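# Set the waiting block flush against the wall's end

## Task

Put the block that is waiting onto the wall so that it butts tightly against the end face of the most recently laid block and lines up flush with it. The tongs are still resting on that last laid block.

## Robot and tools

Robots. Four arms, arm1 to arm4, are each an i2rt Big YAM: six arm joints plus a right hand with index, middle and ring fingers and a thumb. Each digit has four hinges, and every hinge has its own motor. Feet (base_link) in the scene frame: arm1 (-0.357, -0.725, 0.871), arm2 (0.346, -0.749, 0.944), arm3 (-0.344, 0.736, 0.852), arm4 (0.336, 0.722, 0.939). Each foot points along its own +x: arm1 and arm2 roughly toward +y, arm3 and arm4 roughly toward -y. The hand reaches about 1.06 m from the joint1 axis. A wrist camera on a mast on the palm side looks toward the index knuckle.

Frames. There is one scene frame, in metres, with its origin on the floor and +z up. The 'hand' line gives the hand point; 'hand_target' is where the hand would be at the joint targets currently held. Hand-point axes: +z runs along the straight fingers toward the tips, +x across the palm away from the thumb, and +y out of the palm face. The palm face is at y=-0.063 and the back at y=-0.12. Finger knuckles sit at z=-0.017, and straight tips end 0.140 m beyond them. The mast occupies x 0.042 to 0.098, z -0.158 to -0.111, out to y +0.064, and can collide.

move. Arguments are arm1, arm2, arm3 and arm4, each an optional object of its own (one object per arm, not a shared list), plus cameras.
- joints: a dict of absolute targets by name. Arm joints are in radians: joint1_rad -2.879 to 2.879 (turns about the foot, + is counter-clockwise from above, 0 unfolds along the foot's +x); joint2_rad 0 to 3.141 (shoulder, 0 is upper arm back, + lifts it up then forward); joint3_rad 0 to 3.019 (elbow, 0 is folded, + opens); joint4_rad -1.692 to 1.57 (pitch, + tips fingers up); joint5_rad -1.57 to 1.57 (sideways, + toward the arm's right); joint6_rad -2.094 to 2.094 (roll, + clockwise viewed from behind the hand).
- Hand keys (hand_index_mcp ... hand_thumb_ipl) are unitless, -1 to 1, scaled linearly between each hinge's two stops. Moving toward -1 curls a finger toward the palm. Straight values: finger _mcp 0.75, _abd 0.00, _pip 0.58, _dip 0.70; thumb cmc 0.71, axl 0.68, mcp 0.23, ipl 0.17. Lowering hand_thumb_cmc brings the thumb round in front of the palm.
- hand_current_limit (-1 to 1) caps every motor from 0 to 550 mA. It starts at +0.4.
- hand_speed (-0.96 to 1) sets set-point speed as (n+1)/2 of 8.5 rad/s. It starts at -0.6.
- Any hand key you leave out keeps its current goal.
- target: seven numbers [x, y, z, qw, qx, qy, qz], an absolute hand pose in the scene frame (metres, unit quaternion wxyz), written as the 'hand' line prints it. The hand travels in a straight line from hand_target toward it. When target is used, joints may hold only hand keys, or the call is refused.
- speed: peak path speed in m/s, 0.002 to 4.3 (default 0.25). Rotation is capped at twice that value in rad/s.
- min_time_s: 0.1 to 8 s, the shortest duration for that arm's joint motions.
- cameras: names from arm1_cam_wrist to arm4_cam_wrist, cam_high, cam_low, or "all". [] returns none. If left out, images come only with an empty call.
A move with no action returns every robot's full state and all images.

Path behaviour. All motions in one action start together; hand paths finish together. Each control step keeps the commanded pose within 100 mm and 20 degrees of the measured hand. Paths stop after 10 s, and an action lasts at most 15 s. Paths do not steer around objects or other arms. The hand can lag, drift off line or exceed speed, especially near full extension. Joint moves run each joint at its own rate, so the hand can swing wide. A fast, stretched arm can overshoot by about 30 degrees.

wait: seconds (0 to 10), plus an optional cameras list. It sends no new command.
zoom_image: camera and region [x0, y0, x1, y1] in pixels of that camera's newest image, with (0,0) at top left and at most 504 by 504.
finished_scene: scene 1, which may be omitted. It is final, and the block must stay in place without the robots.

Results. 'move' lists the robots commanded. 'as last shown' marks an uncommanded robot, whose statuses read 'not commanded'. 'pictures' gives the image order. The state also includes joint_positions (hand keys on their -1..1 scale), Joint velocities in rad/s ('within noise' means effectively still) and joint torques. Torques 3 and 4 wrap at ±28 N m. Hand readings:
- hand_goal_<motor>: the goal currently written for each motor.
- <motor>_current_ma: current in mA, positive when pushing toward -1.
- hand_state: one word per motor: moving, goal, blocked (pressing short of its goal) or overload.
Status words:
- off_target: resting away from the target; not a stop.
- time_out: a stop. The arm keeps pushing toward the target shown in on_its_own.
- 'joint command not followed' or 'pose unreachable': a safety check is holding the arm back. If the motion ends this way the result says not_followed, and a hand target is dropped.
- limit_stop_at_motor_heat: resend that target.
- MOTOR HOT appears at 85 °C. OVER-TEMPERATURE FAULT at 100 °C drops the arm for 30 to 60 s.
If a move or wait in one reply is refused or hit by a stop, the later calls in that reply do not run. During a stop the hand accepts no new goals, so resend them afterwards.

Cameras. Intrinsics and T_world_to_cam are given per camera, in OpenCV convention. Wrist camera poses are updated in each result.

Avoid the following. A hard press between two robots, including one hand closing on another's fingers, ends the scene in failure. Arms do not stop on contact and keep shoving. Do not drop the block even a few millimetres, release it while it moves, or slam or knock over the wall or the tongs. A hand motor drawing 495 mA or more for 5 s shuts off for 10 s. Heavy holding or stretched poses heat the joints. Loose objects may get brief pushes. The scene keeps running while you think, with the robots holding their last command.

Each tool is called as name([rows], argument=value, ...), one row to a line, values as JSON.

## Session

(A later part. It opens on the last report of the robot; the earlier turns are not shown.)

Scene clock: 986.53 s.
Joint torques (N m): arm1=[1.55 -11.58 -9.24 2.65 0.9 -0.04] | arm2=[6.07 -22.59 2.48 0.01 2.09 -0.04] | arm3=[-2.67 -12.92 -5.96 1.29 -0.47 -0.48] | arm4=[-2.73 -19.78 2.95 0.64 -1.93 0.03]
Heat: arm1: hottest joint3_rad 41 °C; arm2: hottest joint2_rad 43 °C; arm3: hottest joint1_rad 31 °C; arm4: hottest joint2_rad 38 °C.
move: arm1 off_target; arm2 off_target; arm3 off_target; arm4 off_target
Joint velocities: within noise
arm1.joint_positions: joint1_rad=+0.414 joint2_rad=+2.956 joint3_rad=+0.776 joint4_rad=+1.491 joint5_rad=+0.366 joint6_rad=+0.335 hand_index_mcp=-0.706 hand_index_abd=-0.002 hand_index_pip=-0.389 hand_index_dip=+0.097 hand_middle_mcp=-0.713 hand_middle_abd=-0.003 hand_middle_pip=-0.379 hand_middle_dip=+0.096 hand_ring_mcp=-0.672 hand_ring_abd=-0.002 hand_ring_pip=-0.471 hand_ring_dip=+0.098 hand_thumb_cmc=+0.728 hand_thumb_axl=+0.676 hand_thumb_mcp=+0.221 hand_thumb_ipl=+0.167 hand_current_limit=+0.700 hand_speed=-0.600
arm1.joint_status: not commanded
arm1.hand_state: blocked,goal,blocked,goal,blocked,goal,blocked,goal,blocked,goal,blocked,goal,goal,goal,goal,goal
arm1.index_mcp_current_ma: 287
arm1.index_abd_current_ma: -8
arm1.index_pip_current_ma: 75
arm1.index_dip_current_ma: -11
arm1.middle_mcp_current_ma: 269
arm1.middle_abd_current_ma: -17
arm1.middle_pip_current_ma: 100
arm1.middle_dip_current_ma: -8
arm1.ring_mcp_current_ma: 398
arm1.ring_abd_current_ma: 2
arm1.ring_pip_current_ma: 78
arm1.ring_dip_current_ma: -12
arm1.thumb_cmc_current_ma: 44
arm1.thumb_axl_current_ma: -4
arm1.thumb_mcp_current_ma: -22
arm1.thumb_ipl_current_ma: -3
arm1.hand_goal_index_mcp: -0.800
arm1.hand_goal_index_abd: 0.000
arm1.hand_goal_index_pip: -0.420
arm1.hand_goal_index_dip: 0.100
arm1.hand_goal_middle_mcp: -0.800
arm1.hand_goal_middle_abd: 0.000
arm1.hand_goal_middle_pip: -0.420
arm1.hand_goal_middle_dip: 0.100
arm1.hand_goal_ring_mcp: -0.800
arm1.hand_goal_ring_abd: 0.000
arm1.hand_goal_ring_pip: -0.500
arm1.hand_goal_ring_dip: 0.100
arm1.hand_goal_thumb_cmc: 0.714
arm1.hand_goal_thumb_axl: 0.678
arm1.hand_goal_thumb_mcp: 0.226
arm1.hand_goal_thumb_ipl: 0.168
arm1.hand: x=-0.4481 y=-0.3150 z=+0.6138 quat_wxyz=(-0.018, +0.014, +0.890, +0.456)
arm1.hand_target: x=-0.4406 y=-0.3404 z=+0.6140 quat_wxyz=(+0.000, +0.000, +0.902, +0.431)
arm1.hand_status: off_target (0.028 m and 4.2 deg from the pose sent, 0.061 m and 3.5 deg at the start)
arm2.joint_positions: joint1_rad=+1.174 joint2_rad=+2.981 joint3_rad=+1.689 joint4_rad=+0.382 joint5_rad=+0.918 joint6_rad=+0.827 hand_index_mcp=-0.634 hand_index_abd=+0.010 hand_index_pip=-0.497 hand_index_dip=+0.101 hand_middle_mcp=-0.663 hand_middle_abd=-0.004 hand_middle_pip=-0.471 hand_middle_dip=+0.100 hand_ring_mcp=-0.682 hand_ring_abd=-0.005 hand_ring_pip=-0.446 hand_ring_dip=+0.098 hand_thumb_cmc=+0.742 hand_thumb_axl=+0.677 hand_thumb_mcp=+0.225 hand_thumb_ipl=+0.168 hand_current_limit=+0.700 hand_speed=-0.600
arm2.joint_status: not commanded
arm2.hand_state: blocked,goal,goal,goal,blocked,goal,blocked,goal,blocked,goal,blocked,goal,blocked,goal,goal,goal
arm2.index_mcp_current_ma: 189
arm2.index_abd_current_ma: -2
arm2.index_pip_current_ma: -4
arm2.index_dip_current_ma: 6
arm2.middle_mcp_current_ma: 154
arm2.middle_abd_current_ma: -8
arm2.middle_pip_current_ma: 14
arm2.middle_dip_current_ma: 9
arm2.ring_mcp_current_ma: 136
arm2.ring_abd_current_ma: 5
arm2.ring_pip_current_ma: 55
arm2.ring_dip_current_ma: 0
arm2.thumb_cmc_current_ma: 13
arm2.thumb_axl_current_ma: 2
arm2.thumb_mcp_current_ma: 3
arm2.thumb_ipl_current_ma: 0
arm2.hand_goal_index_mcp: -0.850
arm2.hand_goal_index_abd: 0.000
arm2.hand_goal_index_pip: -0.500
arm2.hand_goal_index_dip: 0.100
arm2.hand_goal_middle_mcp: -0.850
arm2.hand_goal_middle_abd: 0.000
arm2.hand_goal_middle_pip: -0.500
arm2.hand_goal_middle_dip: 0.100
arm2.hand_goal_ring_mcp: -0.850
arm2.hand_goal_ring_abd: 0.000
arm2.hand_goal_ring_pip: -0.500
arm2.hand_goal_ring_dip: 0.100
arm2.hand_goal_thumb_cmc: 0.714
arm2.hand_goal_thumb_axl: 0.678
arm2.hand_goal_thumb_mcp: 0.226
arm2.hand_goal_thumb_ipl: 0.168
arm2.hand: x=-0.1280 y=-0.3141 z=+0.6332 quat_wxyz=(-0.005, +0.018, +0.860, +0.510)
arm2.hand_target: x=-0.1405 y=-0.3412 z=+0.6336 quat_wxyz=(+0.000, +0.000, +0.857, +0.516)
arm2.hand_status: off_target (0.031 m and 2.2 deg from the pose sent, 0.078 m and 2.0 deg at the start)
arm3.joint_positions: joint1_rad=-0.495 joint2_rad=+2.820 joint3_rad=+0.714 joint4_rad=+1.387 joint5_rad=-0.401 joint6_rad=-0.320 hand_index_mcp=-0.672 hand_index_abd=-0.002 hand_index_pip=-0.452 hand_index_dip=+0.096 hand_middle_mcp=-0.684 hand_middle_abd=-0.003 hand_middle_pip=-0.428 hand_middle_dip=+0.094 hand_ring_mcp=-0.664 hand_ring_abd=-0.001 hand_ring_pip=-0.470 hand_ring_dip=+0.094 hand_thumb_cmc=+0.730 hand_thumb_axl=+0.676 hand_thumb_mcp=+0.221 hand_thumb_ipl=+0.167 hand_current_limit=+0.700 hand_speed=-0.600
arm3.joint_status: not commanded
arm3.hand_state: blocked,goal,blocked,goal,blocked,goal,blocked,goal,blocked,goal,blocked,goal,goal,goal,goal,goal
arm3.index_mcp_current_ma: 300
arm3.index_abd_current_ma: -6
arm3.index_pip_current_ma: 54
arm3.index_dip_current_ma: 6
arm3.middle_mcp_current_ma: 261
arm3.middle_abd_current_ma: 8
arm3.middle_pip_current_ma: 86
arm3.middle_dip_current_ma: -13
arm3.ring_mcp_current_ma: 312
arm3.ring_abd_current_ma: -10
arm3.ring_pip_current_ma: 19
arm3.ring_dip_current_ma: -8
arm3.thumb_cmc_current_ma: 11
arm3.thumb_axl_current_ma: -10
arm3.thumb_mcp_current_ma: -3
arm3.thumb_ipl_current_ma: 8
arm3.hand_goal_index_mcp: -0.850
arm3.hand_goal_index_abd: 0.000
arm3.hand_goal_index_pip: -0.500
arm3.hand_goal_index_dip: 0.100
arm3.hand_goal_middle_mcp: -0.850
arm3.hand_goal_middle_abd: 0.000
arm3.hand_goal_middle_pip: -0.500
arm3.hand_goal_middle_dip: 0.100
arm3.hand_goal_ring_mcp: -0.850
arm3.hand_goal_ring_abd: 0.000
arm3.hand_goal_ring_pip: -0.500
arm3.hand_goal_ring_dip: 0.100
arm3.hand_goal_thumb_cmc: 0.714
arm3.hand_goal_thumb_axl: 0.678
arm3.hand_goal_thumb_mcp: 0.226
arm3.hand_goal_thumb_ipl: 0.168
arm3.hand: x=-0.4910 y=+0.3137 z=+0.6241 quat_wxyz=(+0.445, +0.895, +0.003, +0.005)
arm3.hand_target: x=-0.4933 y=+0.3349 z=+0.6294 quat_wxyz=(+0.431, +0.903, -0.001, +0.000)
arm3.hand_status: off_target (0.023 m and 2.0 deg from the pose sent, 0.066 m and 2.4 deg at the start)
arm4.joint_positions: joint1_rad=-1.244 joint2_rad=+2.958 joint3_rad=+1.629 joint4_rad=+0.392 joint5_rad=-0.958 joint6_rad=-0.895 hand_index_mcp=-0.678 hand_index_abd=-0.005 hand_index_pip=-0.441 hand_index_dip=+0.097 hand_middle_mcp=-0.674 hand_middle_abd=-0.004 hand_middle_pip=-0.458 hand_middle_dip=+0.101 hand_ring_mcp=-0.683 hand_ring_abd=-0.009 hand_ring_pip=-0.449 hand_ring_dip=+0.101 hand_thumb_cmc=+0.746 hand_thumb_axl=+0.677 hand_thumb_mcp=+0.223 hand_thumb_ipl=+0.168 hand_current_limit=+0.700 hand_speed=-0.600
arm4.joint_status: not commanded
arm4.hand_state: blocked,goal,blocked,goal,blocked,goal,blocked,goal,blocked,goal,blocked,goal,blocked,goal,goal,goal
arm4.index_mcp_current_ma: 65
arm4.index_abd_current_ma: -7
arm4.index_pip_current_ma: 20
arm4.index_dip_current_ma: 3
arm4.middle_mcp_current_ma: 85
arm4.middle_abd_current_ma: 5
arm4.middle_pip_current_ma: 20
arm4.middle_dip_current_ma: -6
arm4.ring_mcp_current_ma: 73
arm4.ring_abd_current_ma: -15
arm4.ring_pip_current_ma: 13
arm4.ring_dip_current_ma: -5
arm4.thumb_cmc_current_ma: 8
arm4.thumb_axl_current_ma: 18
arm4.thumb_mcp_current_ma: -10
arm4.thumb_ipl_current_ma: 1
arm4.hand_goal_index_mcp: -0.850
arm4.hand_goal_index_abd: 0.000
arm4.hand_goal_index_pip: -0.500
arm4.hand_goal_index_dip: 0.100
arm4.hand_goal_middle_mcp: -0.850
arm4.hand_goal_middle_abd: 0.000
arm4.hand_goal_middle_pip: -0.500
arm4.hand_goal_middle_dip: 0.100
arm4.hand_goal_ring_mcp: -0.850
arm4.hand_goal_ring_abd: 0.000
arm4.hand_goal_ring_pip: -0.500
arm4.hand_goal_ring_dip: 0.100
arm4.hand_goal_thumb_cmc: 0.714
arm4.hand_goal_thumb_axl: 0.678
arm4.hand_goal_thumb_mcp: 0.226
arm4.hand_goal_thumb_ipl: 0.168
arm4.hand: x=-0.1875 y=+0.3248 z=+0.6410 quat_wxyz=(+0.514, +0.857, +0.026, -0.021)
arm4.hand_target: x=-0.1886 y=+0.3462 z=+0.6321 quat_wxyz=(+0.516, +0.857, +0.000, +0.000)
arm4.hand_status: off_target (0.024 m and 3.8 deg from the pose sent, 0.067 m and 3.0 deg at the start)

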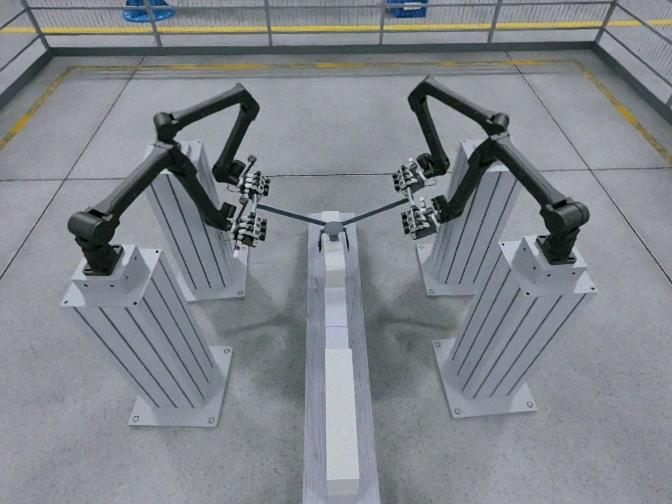

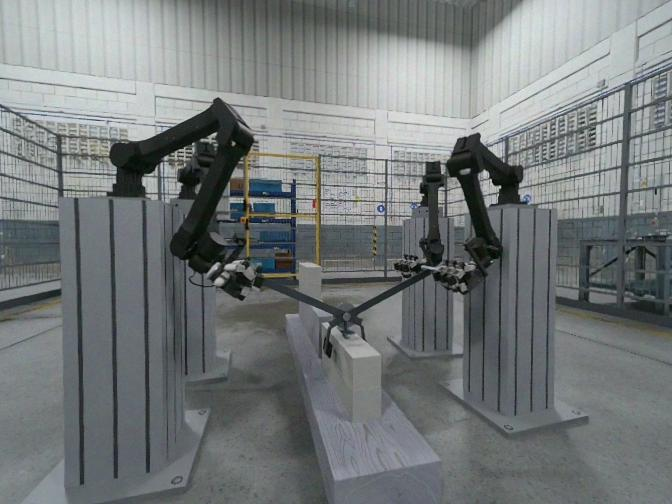

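move(arm1={"target": [-0.441, -0.320, 0.572, 0, 0, 0.9026, 0.4305], "speed": 0.06}, arm2={"target": [-0.138, -0.324, 0.598, 0, 0, 0.8572, 0.5151], "speed": 0.06}, arm3={"target": [-0.492, 0.322, 0.588, 0.4305, 0.9026, 0, 0], "speed": 0.06}, arm4={"target": [-0.187, 0.335, 0.592, 0.5151, 0.8572, 0, 0], "speed": 0.06}, cameras=["cam_high","cam_low"])

zoom_image(camera="cam_low", region=[220, 240, 460, 420])

zoom_image(camera="cam_high", region=[220, 160, 450, 320])

Scene clock: 999.23 s.
Joint torques (N m): arm1=[-0.97 -10.05 -3.55 1.94 0.23 -0.34] | arm2=[4.13 -21.6 4.18 0.55 1.05 -0.43] | arm3=[0.09 -11.11 -2.55 1.21 0.02 -0.3] | arm4=[-0.85 -17.96 5.26 1.35 -0.67 0.22]
Heat: arm1: hottest joint3_rad 41 °C; arm2: hottest joint2_rad 44 °C; arm3: hottest joint1_rad 31 °C; arm4: hottest joint2_rad 39 °C.
move: arm1 off_target; arm2 off_target; arm3 done; arm4 off_target
Joint velocities: within noise
arm1.joint_positions: joint1_rad=+0.407 joint2_rad=+3.013 joint3_rad=+0.844 joint4_rad=+1.455 joint5_rad=+0.353 joint6_rad=+0.345 hand_index_mcp=-0.709 hand_index_abd=-0.002 hand_index_pip=-0.381 hand_index_dip=+0.097 hand_middle_mcp=-0.715 hand_middle_abd=-0.003 hand_middle_pip=-0.374 hand_middle_dip=+0.096 hand_ring_mcp=-0.676 hand_ring_abd=-0.002 hand_ring_pip=-0.461 hand_ring_dip=+0.096 hand_thumb_cmc=+0.728 hand_thumb_axl=+0.676 hand_thumb_mcp=+0.221 hand_thumb_ipl=+0.167 hand_current_limit=+0.700 hand_speed=-0.600
arm1.joint_status: not commanded
arm1.hand_state: blocked,goal,blocked,goal,blocked,goal,blocked,goal,blocked,goal,blocked,goal,goal,goal,goal,goal
arm1.index_mcp_current_ma: 276
arm1.index_abd_current_ma: -5
arm1.index_pip_current_ma: 88
arm1.index_dip_current_ma: -17
arm1.middle_mcp_current_ma: 261
arm1.middle_abd_current_ma: -10
arm1.middle_pip_current_ma: 112
arm1.middle_dip_current_ma: -20
arm1.ring_mcp_current_ma: 381
arm1.ring_abd_current_ma: -7
arm1.ring_pip_current_ma: 103
arm1.ring_dip_current_ma: -15
arm1.thumb_cmc_current_ma: 29
arm1.thumb_axl_current_ma: -4
arm1.thumb_mcp_current_ma: -17
arm1.thumb_ipl_current_ma: -6
arm1.hand_goal_index_mcp: -0.800
arm1.hand_goal_index_abd: 0.000
arm1.hand_goal_index_pip: -0.420
arm1.hand_goal_index_dip: 0.100
arm1.hand_goal_middle_mcp: -0.800
arm1.hand_goal_middle_abd: 0.000
arm1.hand_goal_middle_pip: -0.420
arm1.hand_goal_middle_dip: 0.100
arm1.hand_goal_ring_mcp: -0.800
arm1.hand_goal_ring_abd: 0.000
arm1.hand_goal_ring_pip: -0.500
arm1.hand_goal_ring_dip: 0.100
arm1.hand_goal_thumb_cmc: 0.714
arm1.hand_goal_thumb_axl: 0.678
arm1.hand_goal_thumb_mcp: 0.226
arm1.hand_goal_thumb_ipl: 0.168
arm1.hand: x=-0.4472 y=-0.3130 z=+0.5829 quat_wxyz=(-0.019, +0.016, +0.896, +0.444)
arm1.hand_target: x=-0.4412 y=-0.3202 z=+0.5723 quat_wxyz=(+0.000, +0.000, +0.903, +0.430)
arm1.hand_status: off_target (0.014 m and 3.4 deg from the pose sent, 0.043 m and 4.2 deg at the start)
arm2.joint_positions: joint1_rad=+1.175 joint2_rad=+3.064 joint3_rad=+1.779 joint4_rad=+0.382 joint5_rad=+0.925 joint6_rad=+0.824 hand_index_mcp=-0.638 hand_index_abd=+0.005 hand_index_pip=-0.498 hand_index_dip=+0.101 hand_middle_mcp=-0.672 hand_middle_abd=-0.005 hand_middle_pip=-0.455 hand_middle_dip=+0.100 hand_ring_mcp=-0.690 hand_ring_abd=-0.006 hand_ring_pip=-0.430 hand_ring_dip=+0.098 hand_thumb_cmc=+0.742 hand_thumb_axl=+0.677 hand_thumb_mcp=+0.225 hand_thumb_ipl=+0.168 hand_current_limit=+0.700 hand_speed=-0.600
arm2.joint_status: not commanded
arm2.hand_state: blocked,goal,goal,goal,blocked,goal,blocked,goal,blocked,goal,blocked,goal,blocked,goal,goal,goal
arm2.index_mcp_current_ma: 182
arm2.index_abd_current_ma: -10
arm2.index_pip_current_ma: -10
arm2.index_dip_current_ma: 7
arm2.middle_mcp_current_ma: 160
arm2.middle_abd_current_ma: -6
arm2.middle_pip_current_ma: 50
arm2.middle_dip_current_ma: 16
arm2.ring_mcp_current_ma: 128
arm2.ring_abd_current_ma: -5
arm2.ring_pip_current_ma: 53
arm2.ring_dip_current_ma: 25
arm2.thumb_cmc_current_ma: 10
arm2.thumb_axl_current_ma: -7
arm2.thumb_mcp_current_ma: 13
arm2.thumb_ipl_current_ma: -5
arm2.hand_goal_index_mcp: -0.850
arm2.hand_goal_index_abd: 0.000
arm2.hand_goal_index_pip: -0.500
arm2.hand_goal_index_dip: 0.100
arm2.hand_goal_middle_mcp: -0.850
arm2.hand_goal_middle_abd: 0.000
arm2.hand_goal_middle_pip: -0.500
arm2.hand_goal_middle_dip: 0.100
arm2.hand_goal_ring_mcp: -0.850
arm2.hand_goal_ring_abd: 0.000
arm2.hand_goal_ring_pip: -0.500
arm2.hand_goal_ring_dip: 0.100
arm2.hand_goal_thumb_cmc: 0.714
arm2.hand_goal_thumb_axl: 0.678
arm2.hand_goal_thumb_mcp: 0.226
arm2.hand_goal_thumb_ipl: 0.168
arm2.hand: x=-0.1287 y=-0.3138 z=+0.6040 quat_wxyz=(-0.005, +0.020, +0.858, +0.514)
arm2.hand_target: x=-0.1376 y=-0.3242 z=+0.5981 quat_wxyz=(+0.000, +0.000, +0.857, +0.515)
arm2.hand_status: off_target (0.015 m and 2.3 deg from the pose sent, 0.038 m and 2.2 deg at the start)
arm3.joint_positions: joint1_rad=-0.494 joint2_rad=+2.902 joint3_rad=+0.786 joint4_rad=+1.379 joint5_rad=-0.390 joint6_rad=-0.322 hand_index_mcp=-0.684 hand_index_abd=+0.000 hand_index_pip=-0.428 hand_index_dip=+0.096 hand_middle_mcp=-0.693 hand_middle_abd=-0.001 hand_middle_pip=-0.411 hand_middle_dip=+0.094 hand_ring_mcp=-0.679 hand_ring_abd=+0.000 hand_ring_pip=-0.441 hand_ring_dip=+0.094 hand_thumb_cmc=+0.730 hand_thumb_axl=+0.676 hand_thumb_mcp=+0.221 hand_thumb_ipl=+0.167 hand_current_limit=+0.700 hand_speed=-0.600
arm3.joint_status: not commanded
arm3.hand_state: blocked,goal,blocked,goal,blocked,goal,blocked,goal,blocked,goal,blocked,goal,goal,goal,goal,goal
arm3.index_mcp_current_ma: 278
arm3.index_abd_current_ma: -3
arm3.index_pip_current_ma: 85
arm3.index_dip_current_ma: -3
arm3.middle_mcp_current_ma: 239
arm3.middle_abd_current_ma: 5
arm3.middle_pip_current_ma: 107
arm3.middle_dip_current_ma: -18
arm3.ring_mcp_current_ma: 277
arm3.ring_abd_current_ma: -6
arm3.ring_pip_current_ma: 50
arm3.ring_dip_current_ma: -12
arm3.thumb_cmc_current_ma: 5
arm3.thumb_axl_current_ma: -3
arm3.thumb_mcp_current_ma: -4
arm3.thumb_ipl_current_ma: 5
arm3.hand_goal_index_mcp: -0.850
arm3.hand_goal_index_abd: 0.000
arm3.hand_goal_index_pip: -0.500
arm3.hand_goal_index_dip: 0.100
arm3.hand_goal_middle_mcp: -0.850
arm3.hand_goal_middle_abd: 0.000
arm3.hand_goal_middle_pip: -0.500
arm3.hand_goal_middle_dip: 0.100
arm3.hand_goal_ring_mcp: -0.850
arm3.hand_goal_ring_abd: 0.000
arm3.hand_goal_ring_pip: -0.500
arm3.hand_goal_ring_dip: 0.100
arm3.hand_goal_thumb_cmc: 0.714
arm3.hand_goal_thumb_axl: 0.678
arm3.hand_goal_thumb_mcp: 0.226
arm3.hand_goal_thumb_ipl: 0.168
arm3.hand: x=-0.4914 y=+0.3150 z=+0.5902 quat_wxyz=(+0.437, +0.900, +0.001, +0.004)
arm3.hand_target: x=-0.4919 y=+0.3219 z=+0.5880 quat_wxyz=(+0.430, +0.903, +0.000, +0.000)
arm3.hand_status: done (0.007 m and 0.9 deg from the pose sent, 0.037 m and 2.0 deg at the start)
arm4.joint_positions: joint1_rad=-1.246 joint2_rad=+3.040 joint3_rad=+1.715 joint4_rad=+0.392 joint5_rad=-0.974 joint6_rad=-0.885 hand_index_mcp=-0.684 hand_index_abd=-0.005 hand_index_pip=-0.432 hand_index_dip=+0.097 hand_middle_mcp=-0.678 hand_middle_abd=-0.004 hand_middle_pip=-0.450 hand_middle_dip=+0.100 hand_ring_mcp=-0.684 hand_ring_abd=-0.009 hand_ring_pip=-0.447 hand_ring_dip=+0.101 hand_thumb_cmc=+0.746 hand_thumb_axl=+0.677 hand_thumb_mcp=+0.223 hand_thumb_ipl=+0.168 hand_current_limit=+0.700 hand_speed=-0.600
arm4.joint_status: not commanded
arm4.hand_state: blocked,goal,blocked,goal,blocked,goal,blocked,goal,blocked,goal,blocked,goal,blocked,goal,goal,goal
arm4.index_mcp_current_ma: 78
arm4.index_abd_current_ma: -9
arm4.index_pip_current_ma: 28
arm4.index_dip_current_ma: 1
arm4.middle_mcp_current_ma: 85
arm4.middle_abd_current_ma: 10
arm4.middle_pip_current_ma: 16
arm4.middle_dip_current_ma: -9
arm4.ring_mcp_current_ma: 73
arm4.ring_abd_current_ma: -8
arm4.ring_pip_current_ma: 13
arm4.ring_dip_current_ma: -2
arm4.thumb_cmc_current_ma: 6
arm4.thumb_axl_current_ma: 12
arm4.thumb_mcp_current_ma: 10
arm4.thumb_ipl_current_ma: 2
arm4.hand_goal_index_mcp: -0.850
arm4.hand_goal_index_abd: 0.000
arm4.hand_goal_index_pip: -0.500
arm4.hand_goal_index_dip: 0.100
arm4.hand_goal_middle_mcp: -0.850
arm4.hand_goal_middle_abd: 0.000
arm4.hand_goal_middle_pip: -0.500
arm4.hand_goal_middle_dip: 0.100
arm4.hand_goal_ring_mcp: -0.850
arm4.hand_goal_ring_abd: 0.000
arm4.hand_goal_ring_pip: -0.500
arm4.hand_goal_ring_dip: 0.100
arm4.hand_goal_thumb_cmc: 0.714
arm4.hand_goal_thumb_axl: 0.678
arm4.hand_goal_thumb_mcp: 0.226
arm4.hand_goal_thumb_ipl: 0.168
arm4.hand: x=-0.1884 y=+0.3253 z=+0.6131 quat_wxyz=(+0.520, +0.854, +0.025, -0.016)
arm4.hand_target: x=-0.1862 y=+0.3352 z=+0.5928 quat_wxyz=(+0.515, +0.857, +0.000, +0.000)
arm4.hand_status: off_target (0.023 m and 3.5 deg from the pose sent, 0.050 m and 3.8 deg at the start)

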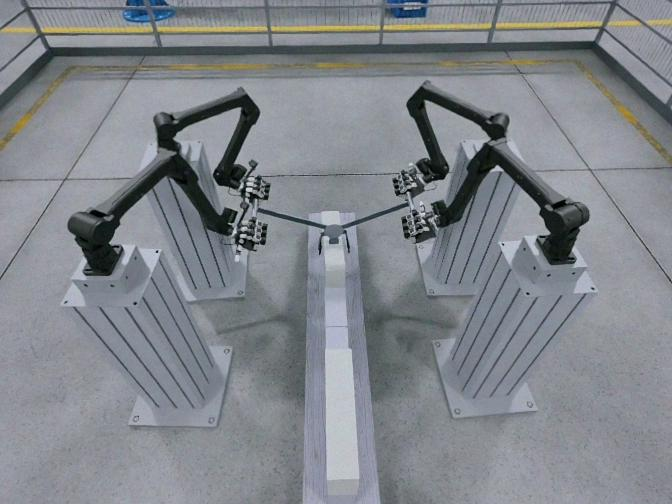

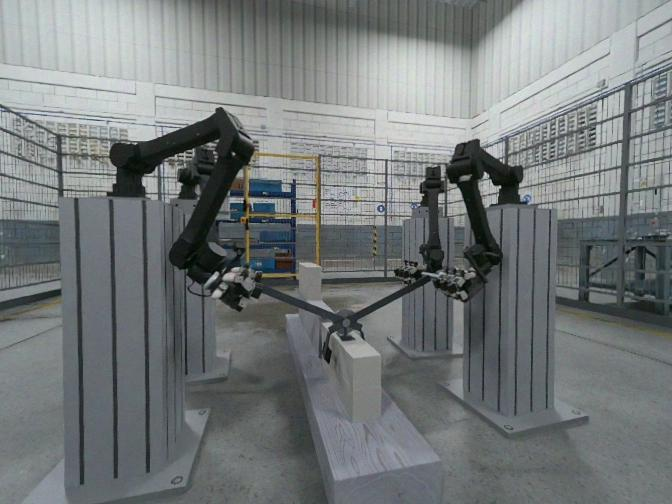

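Scaled by 2.100 from the camera's image (finer frame: 960x720).

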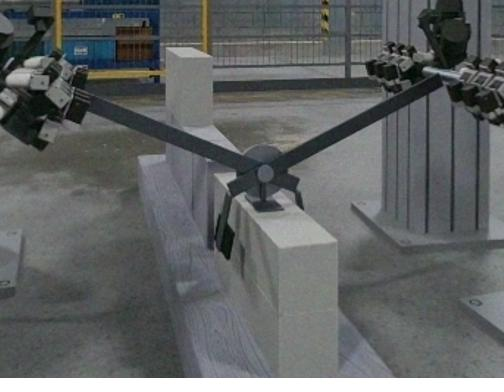

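Scaled by 2.191 from the camera's image (finer frame: 960x720).

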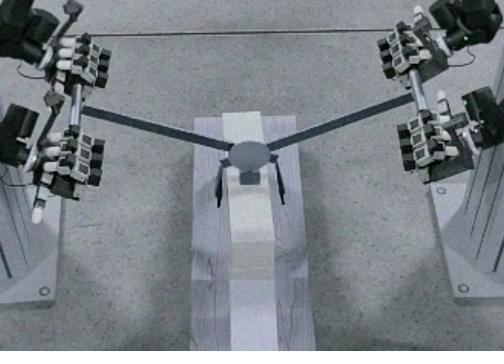

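move(arm1={"target": [-0.443, -0.295, 0.655, 0, 0, 0.9026, 0.4305], "speed": 0.08}, arm2={"target": [-0.136, -0.298, 0.680, 0, 0, 0.8572, 0.5151], "speed": 0.08}, arm3={"target": [-0.492, 0.297, 0.665, 0.4305, 0.9026, 0, 0], "speed": 0.08}, arm4={"target": [-0.187, 0.307, 0.680, 0.5151, 0.8572, 0, 0], "speed": 0.08}, cameras=["cam_high","cam_low"])

zoom_image(camera="cam_low", region=[220, 240, 460, 420])

zoom_image(camera="cam_high", region=[220, 160, 450, 320])

Scene clock: 1011.93 s.
Joint torques (N m): arm1=[-0.03 -15.15 -7.12 3.25 0.39 -0.42] | arm2=[3.84 -25.35 1.66 1.29 1.27 -0.75] | arm3=[-1.03 -15.97 -4.66 2 0.11 -0.28] | arm4=[-0.26 -23.3 2.26 2.25 -1.22 0.48]
Heat: arm1: hottest joint3_rad 40 °C; arm2: hottest joint2_rad 44 °C; arm3: hottest joint1_rad 31 °C; arm4: hottest joint2_rad 39 °C.
move: arm1 off_target; arm2 off_target; arm3 off_target; arm4 off_target
Joint velocities: within noise
arm1.joint_positions: joint1_rad=+0.358 joint2_rad=+2.801 joint3_rad=+0.726 joint4_rad=+1.340 joint5_rad=+0.323 joint6_rad=+0.326 hand_index_mcp=-0.700 hand_index_abd=-0.002 hand_index_pip=-0.392 hand_index_dip=+0.097 hand_middle_mcp=-0.709 hand_middle_abd=-0.003 hand_middle_pip=-0.379 hand_middle_dip=+0.096 hand_ring_mcp=-0.677 hand_ring_abd=-0.002 hand_ring_pip=-0.456 hand_ring_dip=+0.096 hand_thumb_cmc=+0.728 hand_thumb_axl=+0.676 hand_thumb_mcp=+0.221 hand_thumb_ipl=+0.167 hand_current_limit=+0.700 hand_speed=-0.600
arm1.joint_status: not commanded
arm1.hand_state: blocked,goal,blocked,goal,blocked,goal,blocked,goal,blocked,goal,blocked,goal,goal,goal,goal,goal
arm1.index_mcp_current_ma: 304
arm1.index_abd_current_ma: -10
arm1.index_pip_current_ma: 68
arm1.index_dip_current_ma: -17
arm1.middle_mcp_current_ma: 279
arm1.middle_abd_current_ma: -12
arm1.middle_pip_current_ma: 101
arm1.middle_dip_current_ma: -19
arm1.ring_mcp_current_ma: 368
arm1.ring_abd_current_ma: -12
arm1.ring_pip_current_ma: 112
arm1.ring_dip_current_ma: -13
arm1.thumb_cmc_current_ma: 37
arm1.thumb_axl_current_ma: -6
arm1.thumb_mcp_current_ma: -14
arm1.thumb_ipl_current_ma: -2
arm1.hand_goal_index_mcp: -0.800
arm1.hand_goal_index_abd: 0.000
arm1.hand_goal_index_pip: -0.420
arm1.hand_goal_index_dip: 0.100
arm1.hand_goal_middle_mcp: -0.800
arm1.hand_goal_middle_abd: 0.000
arm1.hand_goal_middle_pip: -0.420
arm1.hand_goal_middle_dip: 0.100
arm1.hand_goal_ring_mcp: -0.800
arm1.hand_goal_ring_abd: 0.000
arm1.hand_goal_ring_pip: -0.500
arm1.hand_goal_ring_dip: 0.100
arm1.hand_goal_thumb_cmc: 0.714
arm1.hand_goal_thumb_axl: 0.678
arm1.hand_goal_thumb_mcp: 0.226
arm1.hand_goal_thumb_ipl: 0.168
arm1.hand: x=-0.4432 y=-0.2877 z=+0.6396 quat_wxyz=(-0.013, +0.022, +0.902, +0.432)
arm1.hand_target: x=-0.4430 y=-0.2947 z=+0.6541 quat_wxyz=(+0.000, +0.001, +0.903, +0.430)
arm1.hand_status: off_target (0.017 m and 2.9 deg from the pose sent, 0.074 m and 3.3 deg at the start)
arm2.joint_positions: joint1_rad=+1.136 joint2_rad=+2.910 joint3_rad=+1.634 joint4_rad=+0.386 joint5_rad=+0.894 joint6_rad=+0.800 hand_index_mcp=-0.637 hand_index_abd=+0.010 hand_index_pip=-0.498 hand_index_dip=+0.101 hand_middle_mcp=-0.671 hand_middle_abd=-0.005 hand_middle_pip=-0.455 hand_middle_dip=+0.100 hand_ring_mcp=-0.688 hand_ring_abd=-0.006 hand_ring_pip=-0.430 hand_ring_dip=+0.098 hand_thumb_cmc=+0.742 hand_thumb_axl=+0.677 hand_thumb_mcp=+0.224 hand_thumb_ipl=+0.168 hand_current_limit=+0.700 hand_speed=-0.600
arm2.joint_status: not commanded
arm2.hand_state: blocked,goal,goal,goal,blocked,goal,blocked,goal,blocked,goal,blocked,goal,blocked,goal,goal,goal
arm2.index_mcp_current_ma: 193
arm2.index_abd_current_ma: 8
arm2.index_pip_current_ma: 9
arm2.index_dip_current_ma: -9
arm2.middle_mcp_current_ma: 172
arm2.middle_abd_current_ma: -15
arm2.middle_pip_current_ma: 25
arm2.middle_dip_current_ma: 11
arm2.ring_mcp_current_ma: 133
arm2.ring_abd_current_ma: -4
arm2.ring_pip_current_ma: 48
arm2.ring_dip_current_ma: 14
arm2.thumb_cmc_current_ma: 6
arm2.thumb_axl_current_ma: 5
arm2.thumb_mcp_current_ma: 1
arm2.thumb_ipl_current_ma: 7
arm2.hand_goal_index_mcp: -0.850
arm2.hand_goal_index_abd: 0.000
arm2.hand_goal_index_pip: -0.500
arm2.hand_goal_index_dip: 0.100
arm2.hand_goal_middle_mcp: -0.850
arm2.hand_goal_middle_abd: 0.000
arm2.hand_goal_middle_pip: -0.500
arm2.hand_goal_middle_dip: 0.100
arm2.hand_goal_ring_mcp: -0.850
arm2.hand_goal_ring_abd: 0.000
arm2.hand_goal_ring_pip: -0.500
arm2.hand_goal_ring_dip: 0.100
arm2.hand_goal_thumb_cmc: 0.714
arm2.hand_goal_thumb_axl: 0.678
arm2.hand_goal_thumb_mcp: 0.226
arm2.hand_goal_thumb_ipl: 0.168
arm2.hand: x=-0.1217 y=-0.2925 z=+0.6611 quat_wxyz=(-0.003, +0.023, +0.862, +0.506)
arm2.hand_target: x=-0.1359 y=-0.2979 z=+0.6794 quat_wxyz=(+0.001, +0.001, +0.857, +0.515)
arm2.hand_status: off_target (0.024 m and 2.9 deg from the pose sent, 0.078 m and 2.3 deg at the start)
arm3.joint_positions: joint1_rad=-0.436 joint2_rad=+2.692 joint3_rad=+0.685 joint4_rad=+1.251 joint5_rad=-0.358 joint6_rad=-0.291 hand_index_mcp=-0.672 hand_index_abd=+0.000 hand_index_pip=-0.450 hand_index_dip=+0.096 hand_middle_mcp=-0.676 hand_middle_abd=-0.001 hand_middle_pip=-0.442 hand_middle_dip=+0.094 hand_ring_mcp=-0.678 hand_ring_abd=+0.000 hand_ring_pip=-0.438 hand_ring_dip=+0.094 hand_thumb_cmc=+0.730 hand_thumb_axl=+0.676 hand_thumb_mcp=+0.221 hand_thumb_ipl=+0.167 hand_current_limit=+0.700 hand_speed=-0.600
arm3.joint_status: not commanded
arm3.hand_state: blocked,goal,blocked,goal,blocked,goal,blocked,goal,blocked,goal,blocked,goal,goal,goal,goal,goal
arm3.index_mcp_current_ma: 309
arm3.index_abd_current_ma: -4
arm3.index_pip_current_ma: 52
arm3.index_dip_current_ma: -1
arm3.middle_mcp_current_ma: 281
arm3.middle_abd_current_ma: 6
arm3.middle_pip_current_ma: 63
arm3.middle_dip_current_ma: -13
arm3.ring_mcp_current_ma: 275
arm3.ring_abd_current_ma: -2
arm3.ring_pip_current_ma: 51
arm3.ring_dip_current_ma: -4
arm3.thumb_cmc_current_ma: 12
arm3.thumb_axl_current_ma: -6
arm3.thumb_mcp_current_ma: -4
arm3.thumb_ipl_current_ma: 12
arm3.hand_goal_index_mcp: -0.850
arm3.hand_goal_index_abd: 0.000
arm3.hand_goal_index_pip: -0.500
arm3.hand_goal_index_dip: 0.100
arm3.hand_goal_middle_mcp: -0.850
arm3.hand_goal_middle_abd: 0.000
arm3.hand_goal_middle_pip: -0.500
arm3.hand_goal_middle_dip: 0.100
arm3.hand_goal_ring_mcp: -0.850
arm3.hand_goal_ring_abd: 0.000
arm3.hand_goal_ring_pip: -0.500
arm3.hand_goal_ring_dip: 0.100
arm3.hand_goal_thumb_cmc: 0.714
arm3.hand_goal_thumb_axl: 0.678
arm3.hand_goal_thumb_mcp: 0.226
arm3.hand_goal_thumb_ipl: 0.168
arm3.on_its_own: hand_index_pip moved -0.022 toward your old target -0.500; hand_middle_pip moved -0.031 toward your old target -0.500
arm3.hand: x=-0.4839 y=+0.2891 z=+0.6434 quat_wxyz=(+0.424, +0.905, +0.004, +0.013)
arm3.hand_target: x=-0.4917 y=+0.2963 z=+0.6637 quat_wxyz=(+0.431, +0.903, +0.000, +0.000)
arm3.hand_status: off_target (0.024 m and 1.8 deg from the pose sent, 0.077 m and 0.9 deg at the start)
arm4.joint_positions: joint1_rad=-1.206 joint2_rad=+2.881 joint3_rad=+1.562 joint4_rad=+0.392 joint5_rad=-0.936 joint6_rad=-0.859 hand_index_mcp=-0.675 hand_index_abd=-0.005 hand_index_pip=-0.441 hand_index_dip=+0.097 hand_middle_mcp=-0.677 hand_middle_abd=-0.005 hand_middle_pip=-0.448 hand_middle_dip=+0.100 hand_ring_mcp=-0.682 hand_ring_abd=-0.008 hand_ring_pip=-0.446 hand_ring_dip=+0.101 hand_thumb_cmc=+0.746 hand_thumb_axl=+0.677 hand_thumb_mcp=+0.223 hand_thumb_ipl=+0.168 hand_current_limit=+0.700 hand_speed=-0.600
arm4.joint_status: not commanded
arm4.hand_state: blocked,goal,blocked,goal,blocked,goal,blocked,goal,blocked,goal,blocked,goal,blocked,goal,goal,goal
arm4.index_mcp_current_ma: 103
arm4.index_abd_current_ma: -18
arm4.index_pip_current_ma: 3
arm4.index_dip_current_ma: -6
arm4.middle_mcp_current_ma: 60
arm4.middle_abd_current_ma: 7
arm4.middle_pip_current_ma: 16
arm4.middle_dip_current_ma: -1
arm4.ring_mcp_current_ma: 69
arm4.ring_abd_current_ma: -1
arm4.ring_pip_current_ma: 27
arm4.ring_dip_current_ma: -9
arm4.thumb_cmc_current_ma: 19
arm4.thumb_axl_current_ma: 12
arm4.thumb_mcp_current_ma: 8
arm4.thumb_ipl_current_ma: 9
arm4.hand_goal_index_mcp: -0.850
arm4.hand_goal_index_abd: 0.000
arm4.hand_goal_index_pip: -0.500
arm4.hand_goal_index_dip: 0.100
arm4.hand_goal_middle_mcp: -0.850
arm4.hand_goal_middle_abd: 0.000
arm4.hand_goal_middle_pip: -0.500
arm4.hand_goal_middle_dip: 0.100
arm4.hand_goal_ring_mcp: -0.850
arm4.hand_goal_ring_abd: 0.000
arm4.hand_goal_ring_pip: -0.500
arm4.hand_goal_ring_dip: 0.100
arm4.hand_goal_thumb_cmc: 0.714
arm4.hand_goal_thumb_axl: 0.678
arm4.hand_goal_thumb_mcp: 0.226
arm4.hand_goal_thumb_ipl: 0.168
arm4.hand: x=-0.1799 y=+0.3044 z=+0.6691 quat_wxyz=(+0.509, +0.860, +0.025, -0.012)
arm4.hand_target: x=-0.1869 y=+0.3070 z=+0.6797 quat_wxyz=(+0.514, +0.858, +0.002, +0.001)
arm4.hand_status: off_target (0.013 m and 3.3 deg from the pose sent, 0.070 m and 3.5 deg at the start)

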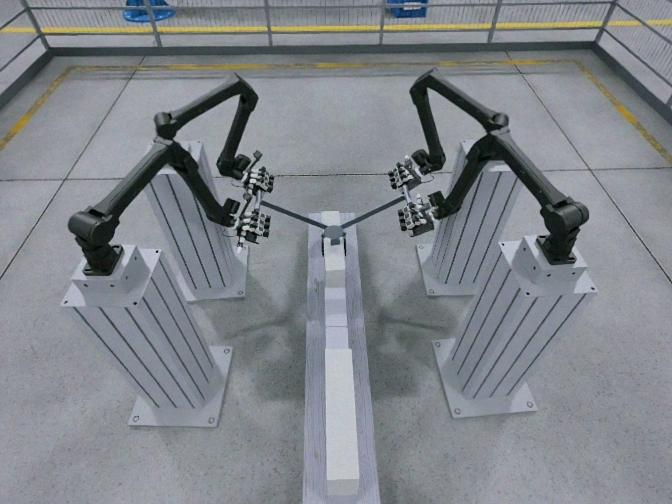

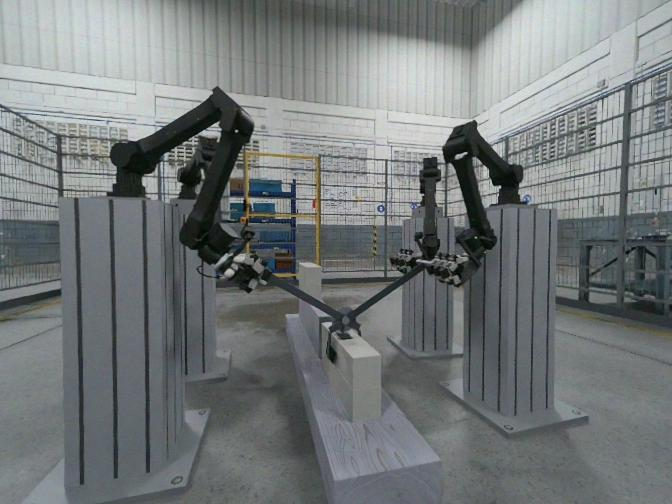

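Scaled by 2.100 from the camera's image (finer frame: 960x720).

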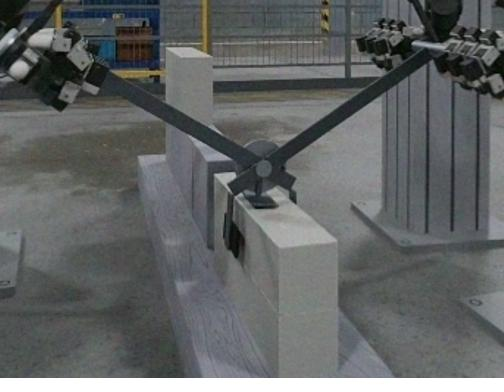

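Scaled by 2.191 from the camera's image (finer frame: 960x720).

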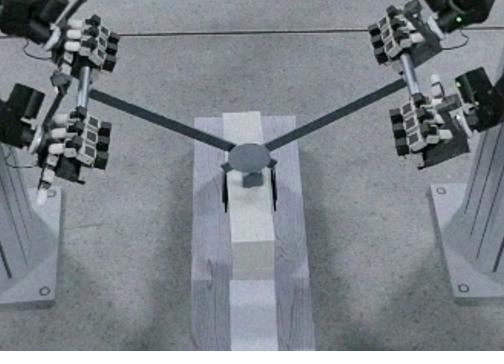

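move(arm1={"target": [-0.443, -0.292, 0.715, 0, 0, 0.8910, 0.4540], "speed": 0.08}, arm2={"target": [-0.136, -0.295, 0.740, 0, 0, 0.8572, 0.5151], "speed": 0.08}, arm3={"target": [-0.492, 0.292, 0.725, 0.4540, 0.8910, 0, 0], "speed": 0.08}, arm4={"target": [-0.187, 0.302, 0.740, 0.5151, 0.8572, 0, 0], "speed": 0.08}, cameras=["cam_high","cam_low"])

zoom_image(camera="cam_low", region=[220, 240, 460, 420])

zoom_image(camera="cam_high", region=[220, 160, 450, 320])

Scene clock: 1019.20 s.
Joint torques (N m): arm1=[0.15 -15.44 -6.05 3.75 0.8 -0.44] | arm2=[3.55 -25.88 2.03 0.59 1.2 -0.67] | arm3=[-1.14 -16.32 -3.52 2.09 -0.09 -0.29] | arm4=[-0.09 -23.94 2.89 1.43 -1.1 0.39]
Heat: arm1: hottest joint3_rad 40 °C; arm2: hottest joint2_rad 44 °C; arm3: hottest joint1_rad 31 °C; arm4: hottest joint2_rad 39 °C.
move: arm1 off_target; arm2 off_target; arm3 off_target; arm4 off_target
Joint velocities: within noise
arm1.joint_positions: joint1_rad=+0.355 joint2_rad=+2.659 joint3_rad=+0.610 joint4_rad=+1.340 joint5_rad=+0.327 joint6_rad=+0.309 hand_index_mcp=-0.694 hand_index_abd=-0.002 hand_index_pip=-0.401 hand_index_dip=+0.097 hand_middle_mcp=-0.706 hand_middle_abd=-0.003 hand_middle_pip=-0.383 hand_middle_dip=+0.096 hand_ring_mcp=-0.676 hand_ring_abd=-0.002 hand_ring_pip=-0.456 hand_ring_dip=+0.096 hand_thumb_cmc=+0.728 hand_thumb_axl=+0.676 hand_thumb_mcp=+0.221 hand_thumb_ipl=+0.167 hand_current_limit=+0.700 hand_speed=-0.600
arm1.joint_status: not commanded
arm1.hand_state: blocked,goal,goal,goal,blocked,goal,blocked,goal,blocked,goal,blocked,goal,goal,goal,goal,goal
arm1.index_mcp_current_ma: 329
arm1.index_abd_current_ma: -14
arm1.index_pip_current_ma: 36
arm1.index_dip_current_ma: -16
arm1.middle_mcp_current_ma: 292
arm1.middle_abd_current_ma: -19
arm1.middle_pip_current_ma: 84
arm1.middle_dip_current_ma: -1
arm1.ring_mcp_current_ma: 377
arm1.ring_abd_current_ma: -1
arm1.ring_pip_current_ma: 120
arm1.ring_dip_current_ma: -16
arm1.thumb_cmc_current_ma: 36
arm1.thumb_axl_current_ma: -2
arm1.thumb_mcp_current_ma: -18
arm1.thumb_ipl_current_ma: 0
arm1.hand_goal_index_mcp: -0.800
arm1.hand_goal_index_abd: 0.000
arm1.hand_goal_index_pip: -0.420
arm1.hand_goal_index_dip: 0.100
arm1.hand_goal_middle_mcp: -0.800
arm1.hand_goal_middle_abd: 0.000
arm1.hand_goal_middle_pip: -0.420
arm1.hand_goal_middle_dip: 0.100
arm1.hand_goal_ring_mcp: -0.800
arm1.hand_goal_ring_abd: 0.000
arm1.hand_goal_ring_pip: -0.500
arm1.hand_goal_ring_dip: 0.100
arm1.hand_goal_thumb_cmc: 0.714
arm1.hand_goal_thumb_axl: 0.678
arm1.hand_goal_thumb_mcp: 0.226
arm1.hand_goal_thumb_ipl: 0.168
arm1.hand: x=-0.4416 y=-0.2886 z=+0.6945 quat_wxyz=(-0.012, +0.019, +0.896, +0.444)
arm1.hand_target: x=-0.4429 y=-0.2917 z=+0.7140 quat_wxyz=(+0.000, +0.001, +0.891, +0.454)
arm1.hand_status: off_target (0.021 m and 2.9 deg from the pose sent, 0.075 m and 4.0 deg at the start)
arm2.joint_positions: joint1_rad=+1.132 joint2_rad=+2.773 joint3_rad=+1.507 joint4_rad=+0.386 joint5_rad=+0.891 joint6_rad=+0.783 hand_index_mcp=-0.637 hand_index_abd=+0.010 hand_index_pip=-0.498 hand_index_dip=+0.101 hand_middle_mcp=-0.670 hand_middle_abd=-0.005 hand_middle_pip=-0.455 hand_middle_dip=+0.100 hand_ring_mcp=-0.687 hand_ring_abd=-0.006 hand_ring_pip=-0.431 hand_ring_dip=+0.098 hand_thumb_cmc=+0.742 hand_thumb_axl=+0.677 hand_thumb_mcp=+0.224 hand_thumb_ipl=+0.168 hand_current_limit=+0.700 hand_speed=-0.600
arm2.joint_status: not commanded
arm2.hand_state: blocked,goal,goal,goal,blocked,goal,blocked,goal,blocked,goal,blocked,goal,blocked,goal,goal,goal
arm2.index_mcp_current_ma: 188
arm2.index_abd_current_ma: 15
arm2.index_pip_current_ma: -6
arm2.index_dip_current_ma: -3
arm2.middle_mcp_current_ma: 170
arm2.middle_abd_current_ma: -11
arm2.middle_pip_current_ma: 23
arm2.middle_dip_current_ma: 3
arm2.ring_mcp_current_ma: 123
arm2.ring_abd_current_ma: -5
arm2.ring_pip_current_ma: 61
arm2.ring_dip_current_ma: 23
arm2.thumb_cmc_current_ma: 0
arm2.thumb_axl_current_ma: -1
arm2.thumb_mcp_current_ma: -8
arm2.thumb_ipl_current_ma: 1
arm2.hand_goal_index_mcp: -0.850
arm2.hand_goal_index_abd: 0.000
arm2.hand_goal_index_pip: -0.500
arm2.hand_goal_index_dip: 0.100
arm2.hand_goal_middle_mcp: -0.850
arm2.hand_goal_middle_abd: 0.000
arm2.hand_goal_middle_pip: -0.500
arm2.hand_goal_middle_dip: 0.100
arm2.hand_goal_ring_mcp: -0.850
arm2.hand_goal_ring_abd: 0.000
arm2.hand_goal_ring_pip: -0.500
arm2.hand_goal_ring_dip: 0.100
arm2.hand_goal_thumb_cmc: 0.714
arm2.hand_goal_thumb_axl: 0.678
arm2.hand_goal_thumb_mcp: 0.226
arm2.hand_goal_thumb_ipl: 0.168
arm2.hand: x=-0.1202 y=-0.2913 z=+0.7161 quat_wxyz=(-0.003, +0.019, +0.861, +0.508)
arm2.hand_target: x=-0.1359 y=-0.2949 z=+0.7394 quat_wxyz=(+0.000, +0.001, +0.857, +0.515)
arm2.hand_status: off_target (0.029 m and 2.4 deg from the pose sent, 0.080 m and 2.9 deg at the start)
arm3.joint_positions: joint1_rad=-0.430 joint2_rad=+2.538 joint3_rad=+0.582 joint4_rad=+1.235 joint5_rad=-0.365 joint6_rad=-0.269 hand_index_mcp=-0.671 hand_index_abd=+0.000 hand_index_pip=-0.452 hand_index_dip=+0.096 hand_middle_mcp=-0.675 hand_middle_abd=-0.001 hand_middle_pip=-0.444 hand_middle_dip=+0.094 hand_ring_mcp=-0.677 hand_ring_abd=+0.000 hand_ring_pip=-0.438 hand_ring_dip=+0.094 hand_thumb_cmc=+0.730 hand_thumb_axl=+0.676 hand_thumb_mcp=+0.221 hand_thumb_ipl=+0.167 hand_current_limit=+0.700 hand_speed=-0.600
arm3.joint_status: not commanded
arm3.hand_state: blocked,goal,blocked,goal,blocked,goal,blocked,goal,blocked,goal,blocked,goal,goal,goal,goal,goal
arm3.index_mcp_current_ma: 309
arm3.index_abd_current_ma: -6
arm3.index_pip_current_ma: 56
arm3.index_dip_current_ma: -3
arm3.middle_mcp_current_ma: 281
arm3.middle_abd_current_ma: 8
arm3.middle_pip_current_ma: 61
arm3.middle_dip_current_ma: -8
arm3.ring_mcp_current_ma: 278
arm3.ring_abd_current_ma: -7
arm3.ring_pip_current_ma: 49
arm3.ring_dip_current_ma: -10
arm3.thumb_cmc_current_ma: 8
arm3.thumb_axl_current_ma: -6
arm3.thumb_mcp_current_ma: -5
arm3.thumb_ipl_current_ma: 7
arm3.hand_goal_index_mcp: -0.850
arm3.hand_goal_index_abd: 0.000
arm3.hand_goal_index_pip: -0.500
arm3.hand_goal_index_dip: 0.100
arm3.hand_goal_middle_mcp: -0.850
arm3.hand_goal_middle_abd: 0.000
arm3.hand_goal_middle_pip: -0.500
arm3.hand_goal_middle_dip: 0.100
arm3.hand_goal_ring_mcp: -0.850
arm3.hand_goal_ring_abd: 0.000
arm3.hand_goal_ring_pip: -0.500
arm3.hand_goal_ring_dip: 0.100
arm3.hand_goal_thumb_cmc: 0.714
arm3.hand_goal_thumb_axl: 0.678
arm3.hand_goal_thumb_mcp: 0.226
arm3.hand_goal_thumb_ipl: 0.168
arm3.hand: x=-0.4823 y=+0.2878 z=+0.6995 quat_wxyz=(+0.439, +0.898, +0.002, +0.015)
arm3.hand_target: x=-0.4916 y=+0.2916 z=+0.7236 quat_wxyz=(+0.454, +0.891, +0.000, +0.000)
arm3.hand_status: off_target (0.028 m and 2.6 deg from the pose sent, 0.082 m and 4.1 deg at the start)
arm4.joint_positions: joint1_rad=-1.200 joint2_rad=+2.742 joint3_rad=+1.440 joint4_rad=+0.390 joint5_rad=-0.933 joint6_rad=-0.839 hand_index_mcp=-0.669 hand_index_abd=-0.005 hand_index_pip=-0.451 hand_index_dip=+0.097 hand_middle_mcp=-0.676 hand_middle_abd=-0.005 hand_middle_pip=-0.448 hand_middle_dip=+0.100 hand_ring_mcp=-0.682 hand_ring_abd=-0.008 hand_ring_pip=-0.446 hand_ring_dip=+0.101 hand_thumb_cmc=+0.746 hand_thumb_axl=+0.677 hand_thumb_mcp=+0.223 hand_thumb_ipl=+0.168 hand_current_limit=+0.700 hand_speed=-0.600
arm4.joint_status: not commanded
arm4.hand_state: blocked,goal,blocked,goal,blocked,goal,blocked,goal,blocked,goal,blocked,goal,blocked,goal,goal,goal
arm4.index_mcp_current_ma: 81
arm4.index_abd_current_ma: -1
arm4.index_pip_current_ma: 11
arm4.index_dip_current_ma: -3
arm4.middle_mcp_current_ma: 79
arm4.middle_abd_current_ma: 2
arm4.middle_pip_current_ma: 15
arm4.middle_dip_current_ma: -8
arm4.ring_mcp_current_ma: 73
arm4.ring_abd_current_ma: -5
arm4.ring_pip_current_ma: 22
arm4.ring_dip_current_ma: -16
arm4.thumb_cmc_current_ma: 7
arm4.thumb_axl_current_ma: 12
arm4.thumb_mcp_current_ma: -1
arm4.thumb_ipl_current_ma: 7
arm4.hand_goal_index_mcp: -0.850
arm4.hand_goal_index_abd: 0.000
arm4.hand_goal_index_pip: -0.500
arm4.hand_goal_index_dip: 0.100
arm4.hand_goal_middle_mcp: -0.850
arm4.hand_goal_middle_abd: 0.000
arm4.hand_goal_middle_pip: -0.500
arm4.hand_goal_middle_dip: 0.100
arm4.hand_goal_ring_mcp: -0.850
arm4.hand_goal_ring_abd: 0.000
arm4.hand_goal_ring_pip: -0.500
arm4.hand_goal_ring_dip: 0.100
arm4.hand_goal_thumb_cmc: 0.714
arm4.hand_goal_thumb_axl: 0.678
arm4.hand_goal_thumb_mcp: 0.226
arm4.hand_goal_thumb_ipl: 0.168
arm4.hand: x=-0.1779 y=+0.3013 z=+0.7250 quat_wxyz=(+0.511, +0.859, +0.023, -0.012)
arm4.hand_target: x=-0.1868 y=+0.3021 z=+0.7396 quat_wxyz=(+0.515, +0.857, +0.001, +0.000)
arm4.hand_status: off_target (0.018 m and 3.0 deg from the pose sent, 0.071 m and 3.3 deg at the start)

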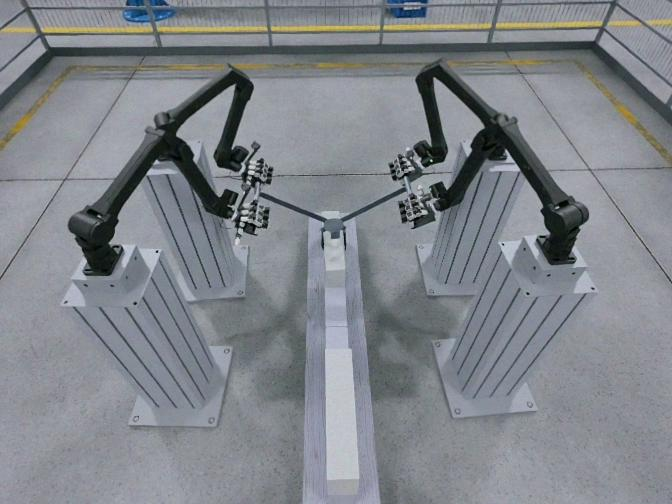

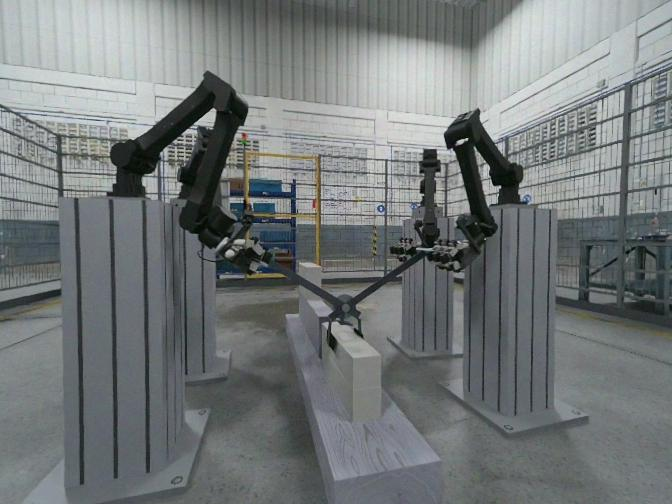

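Scaled by 2.100 from the camera's image (finer frame: 960x720).

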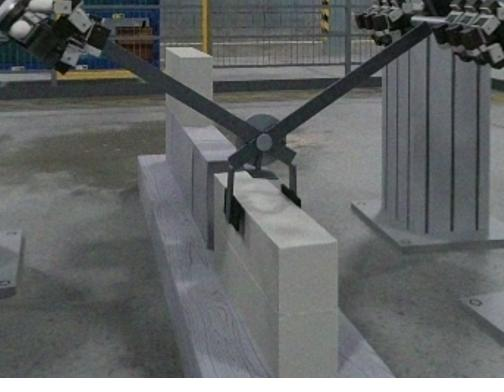

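Scaled by 2.191 from the camera's image (finer frame: 960x720).

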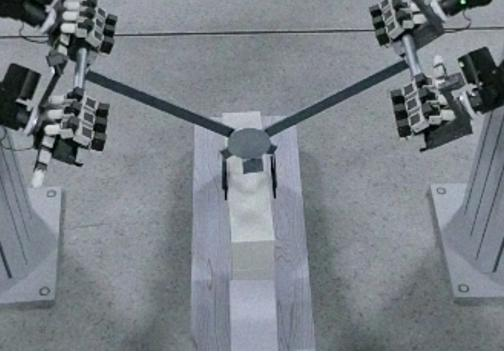

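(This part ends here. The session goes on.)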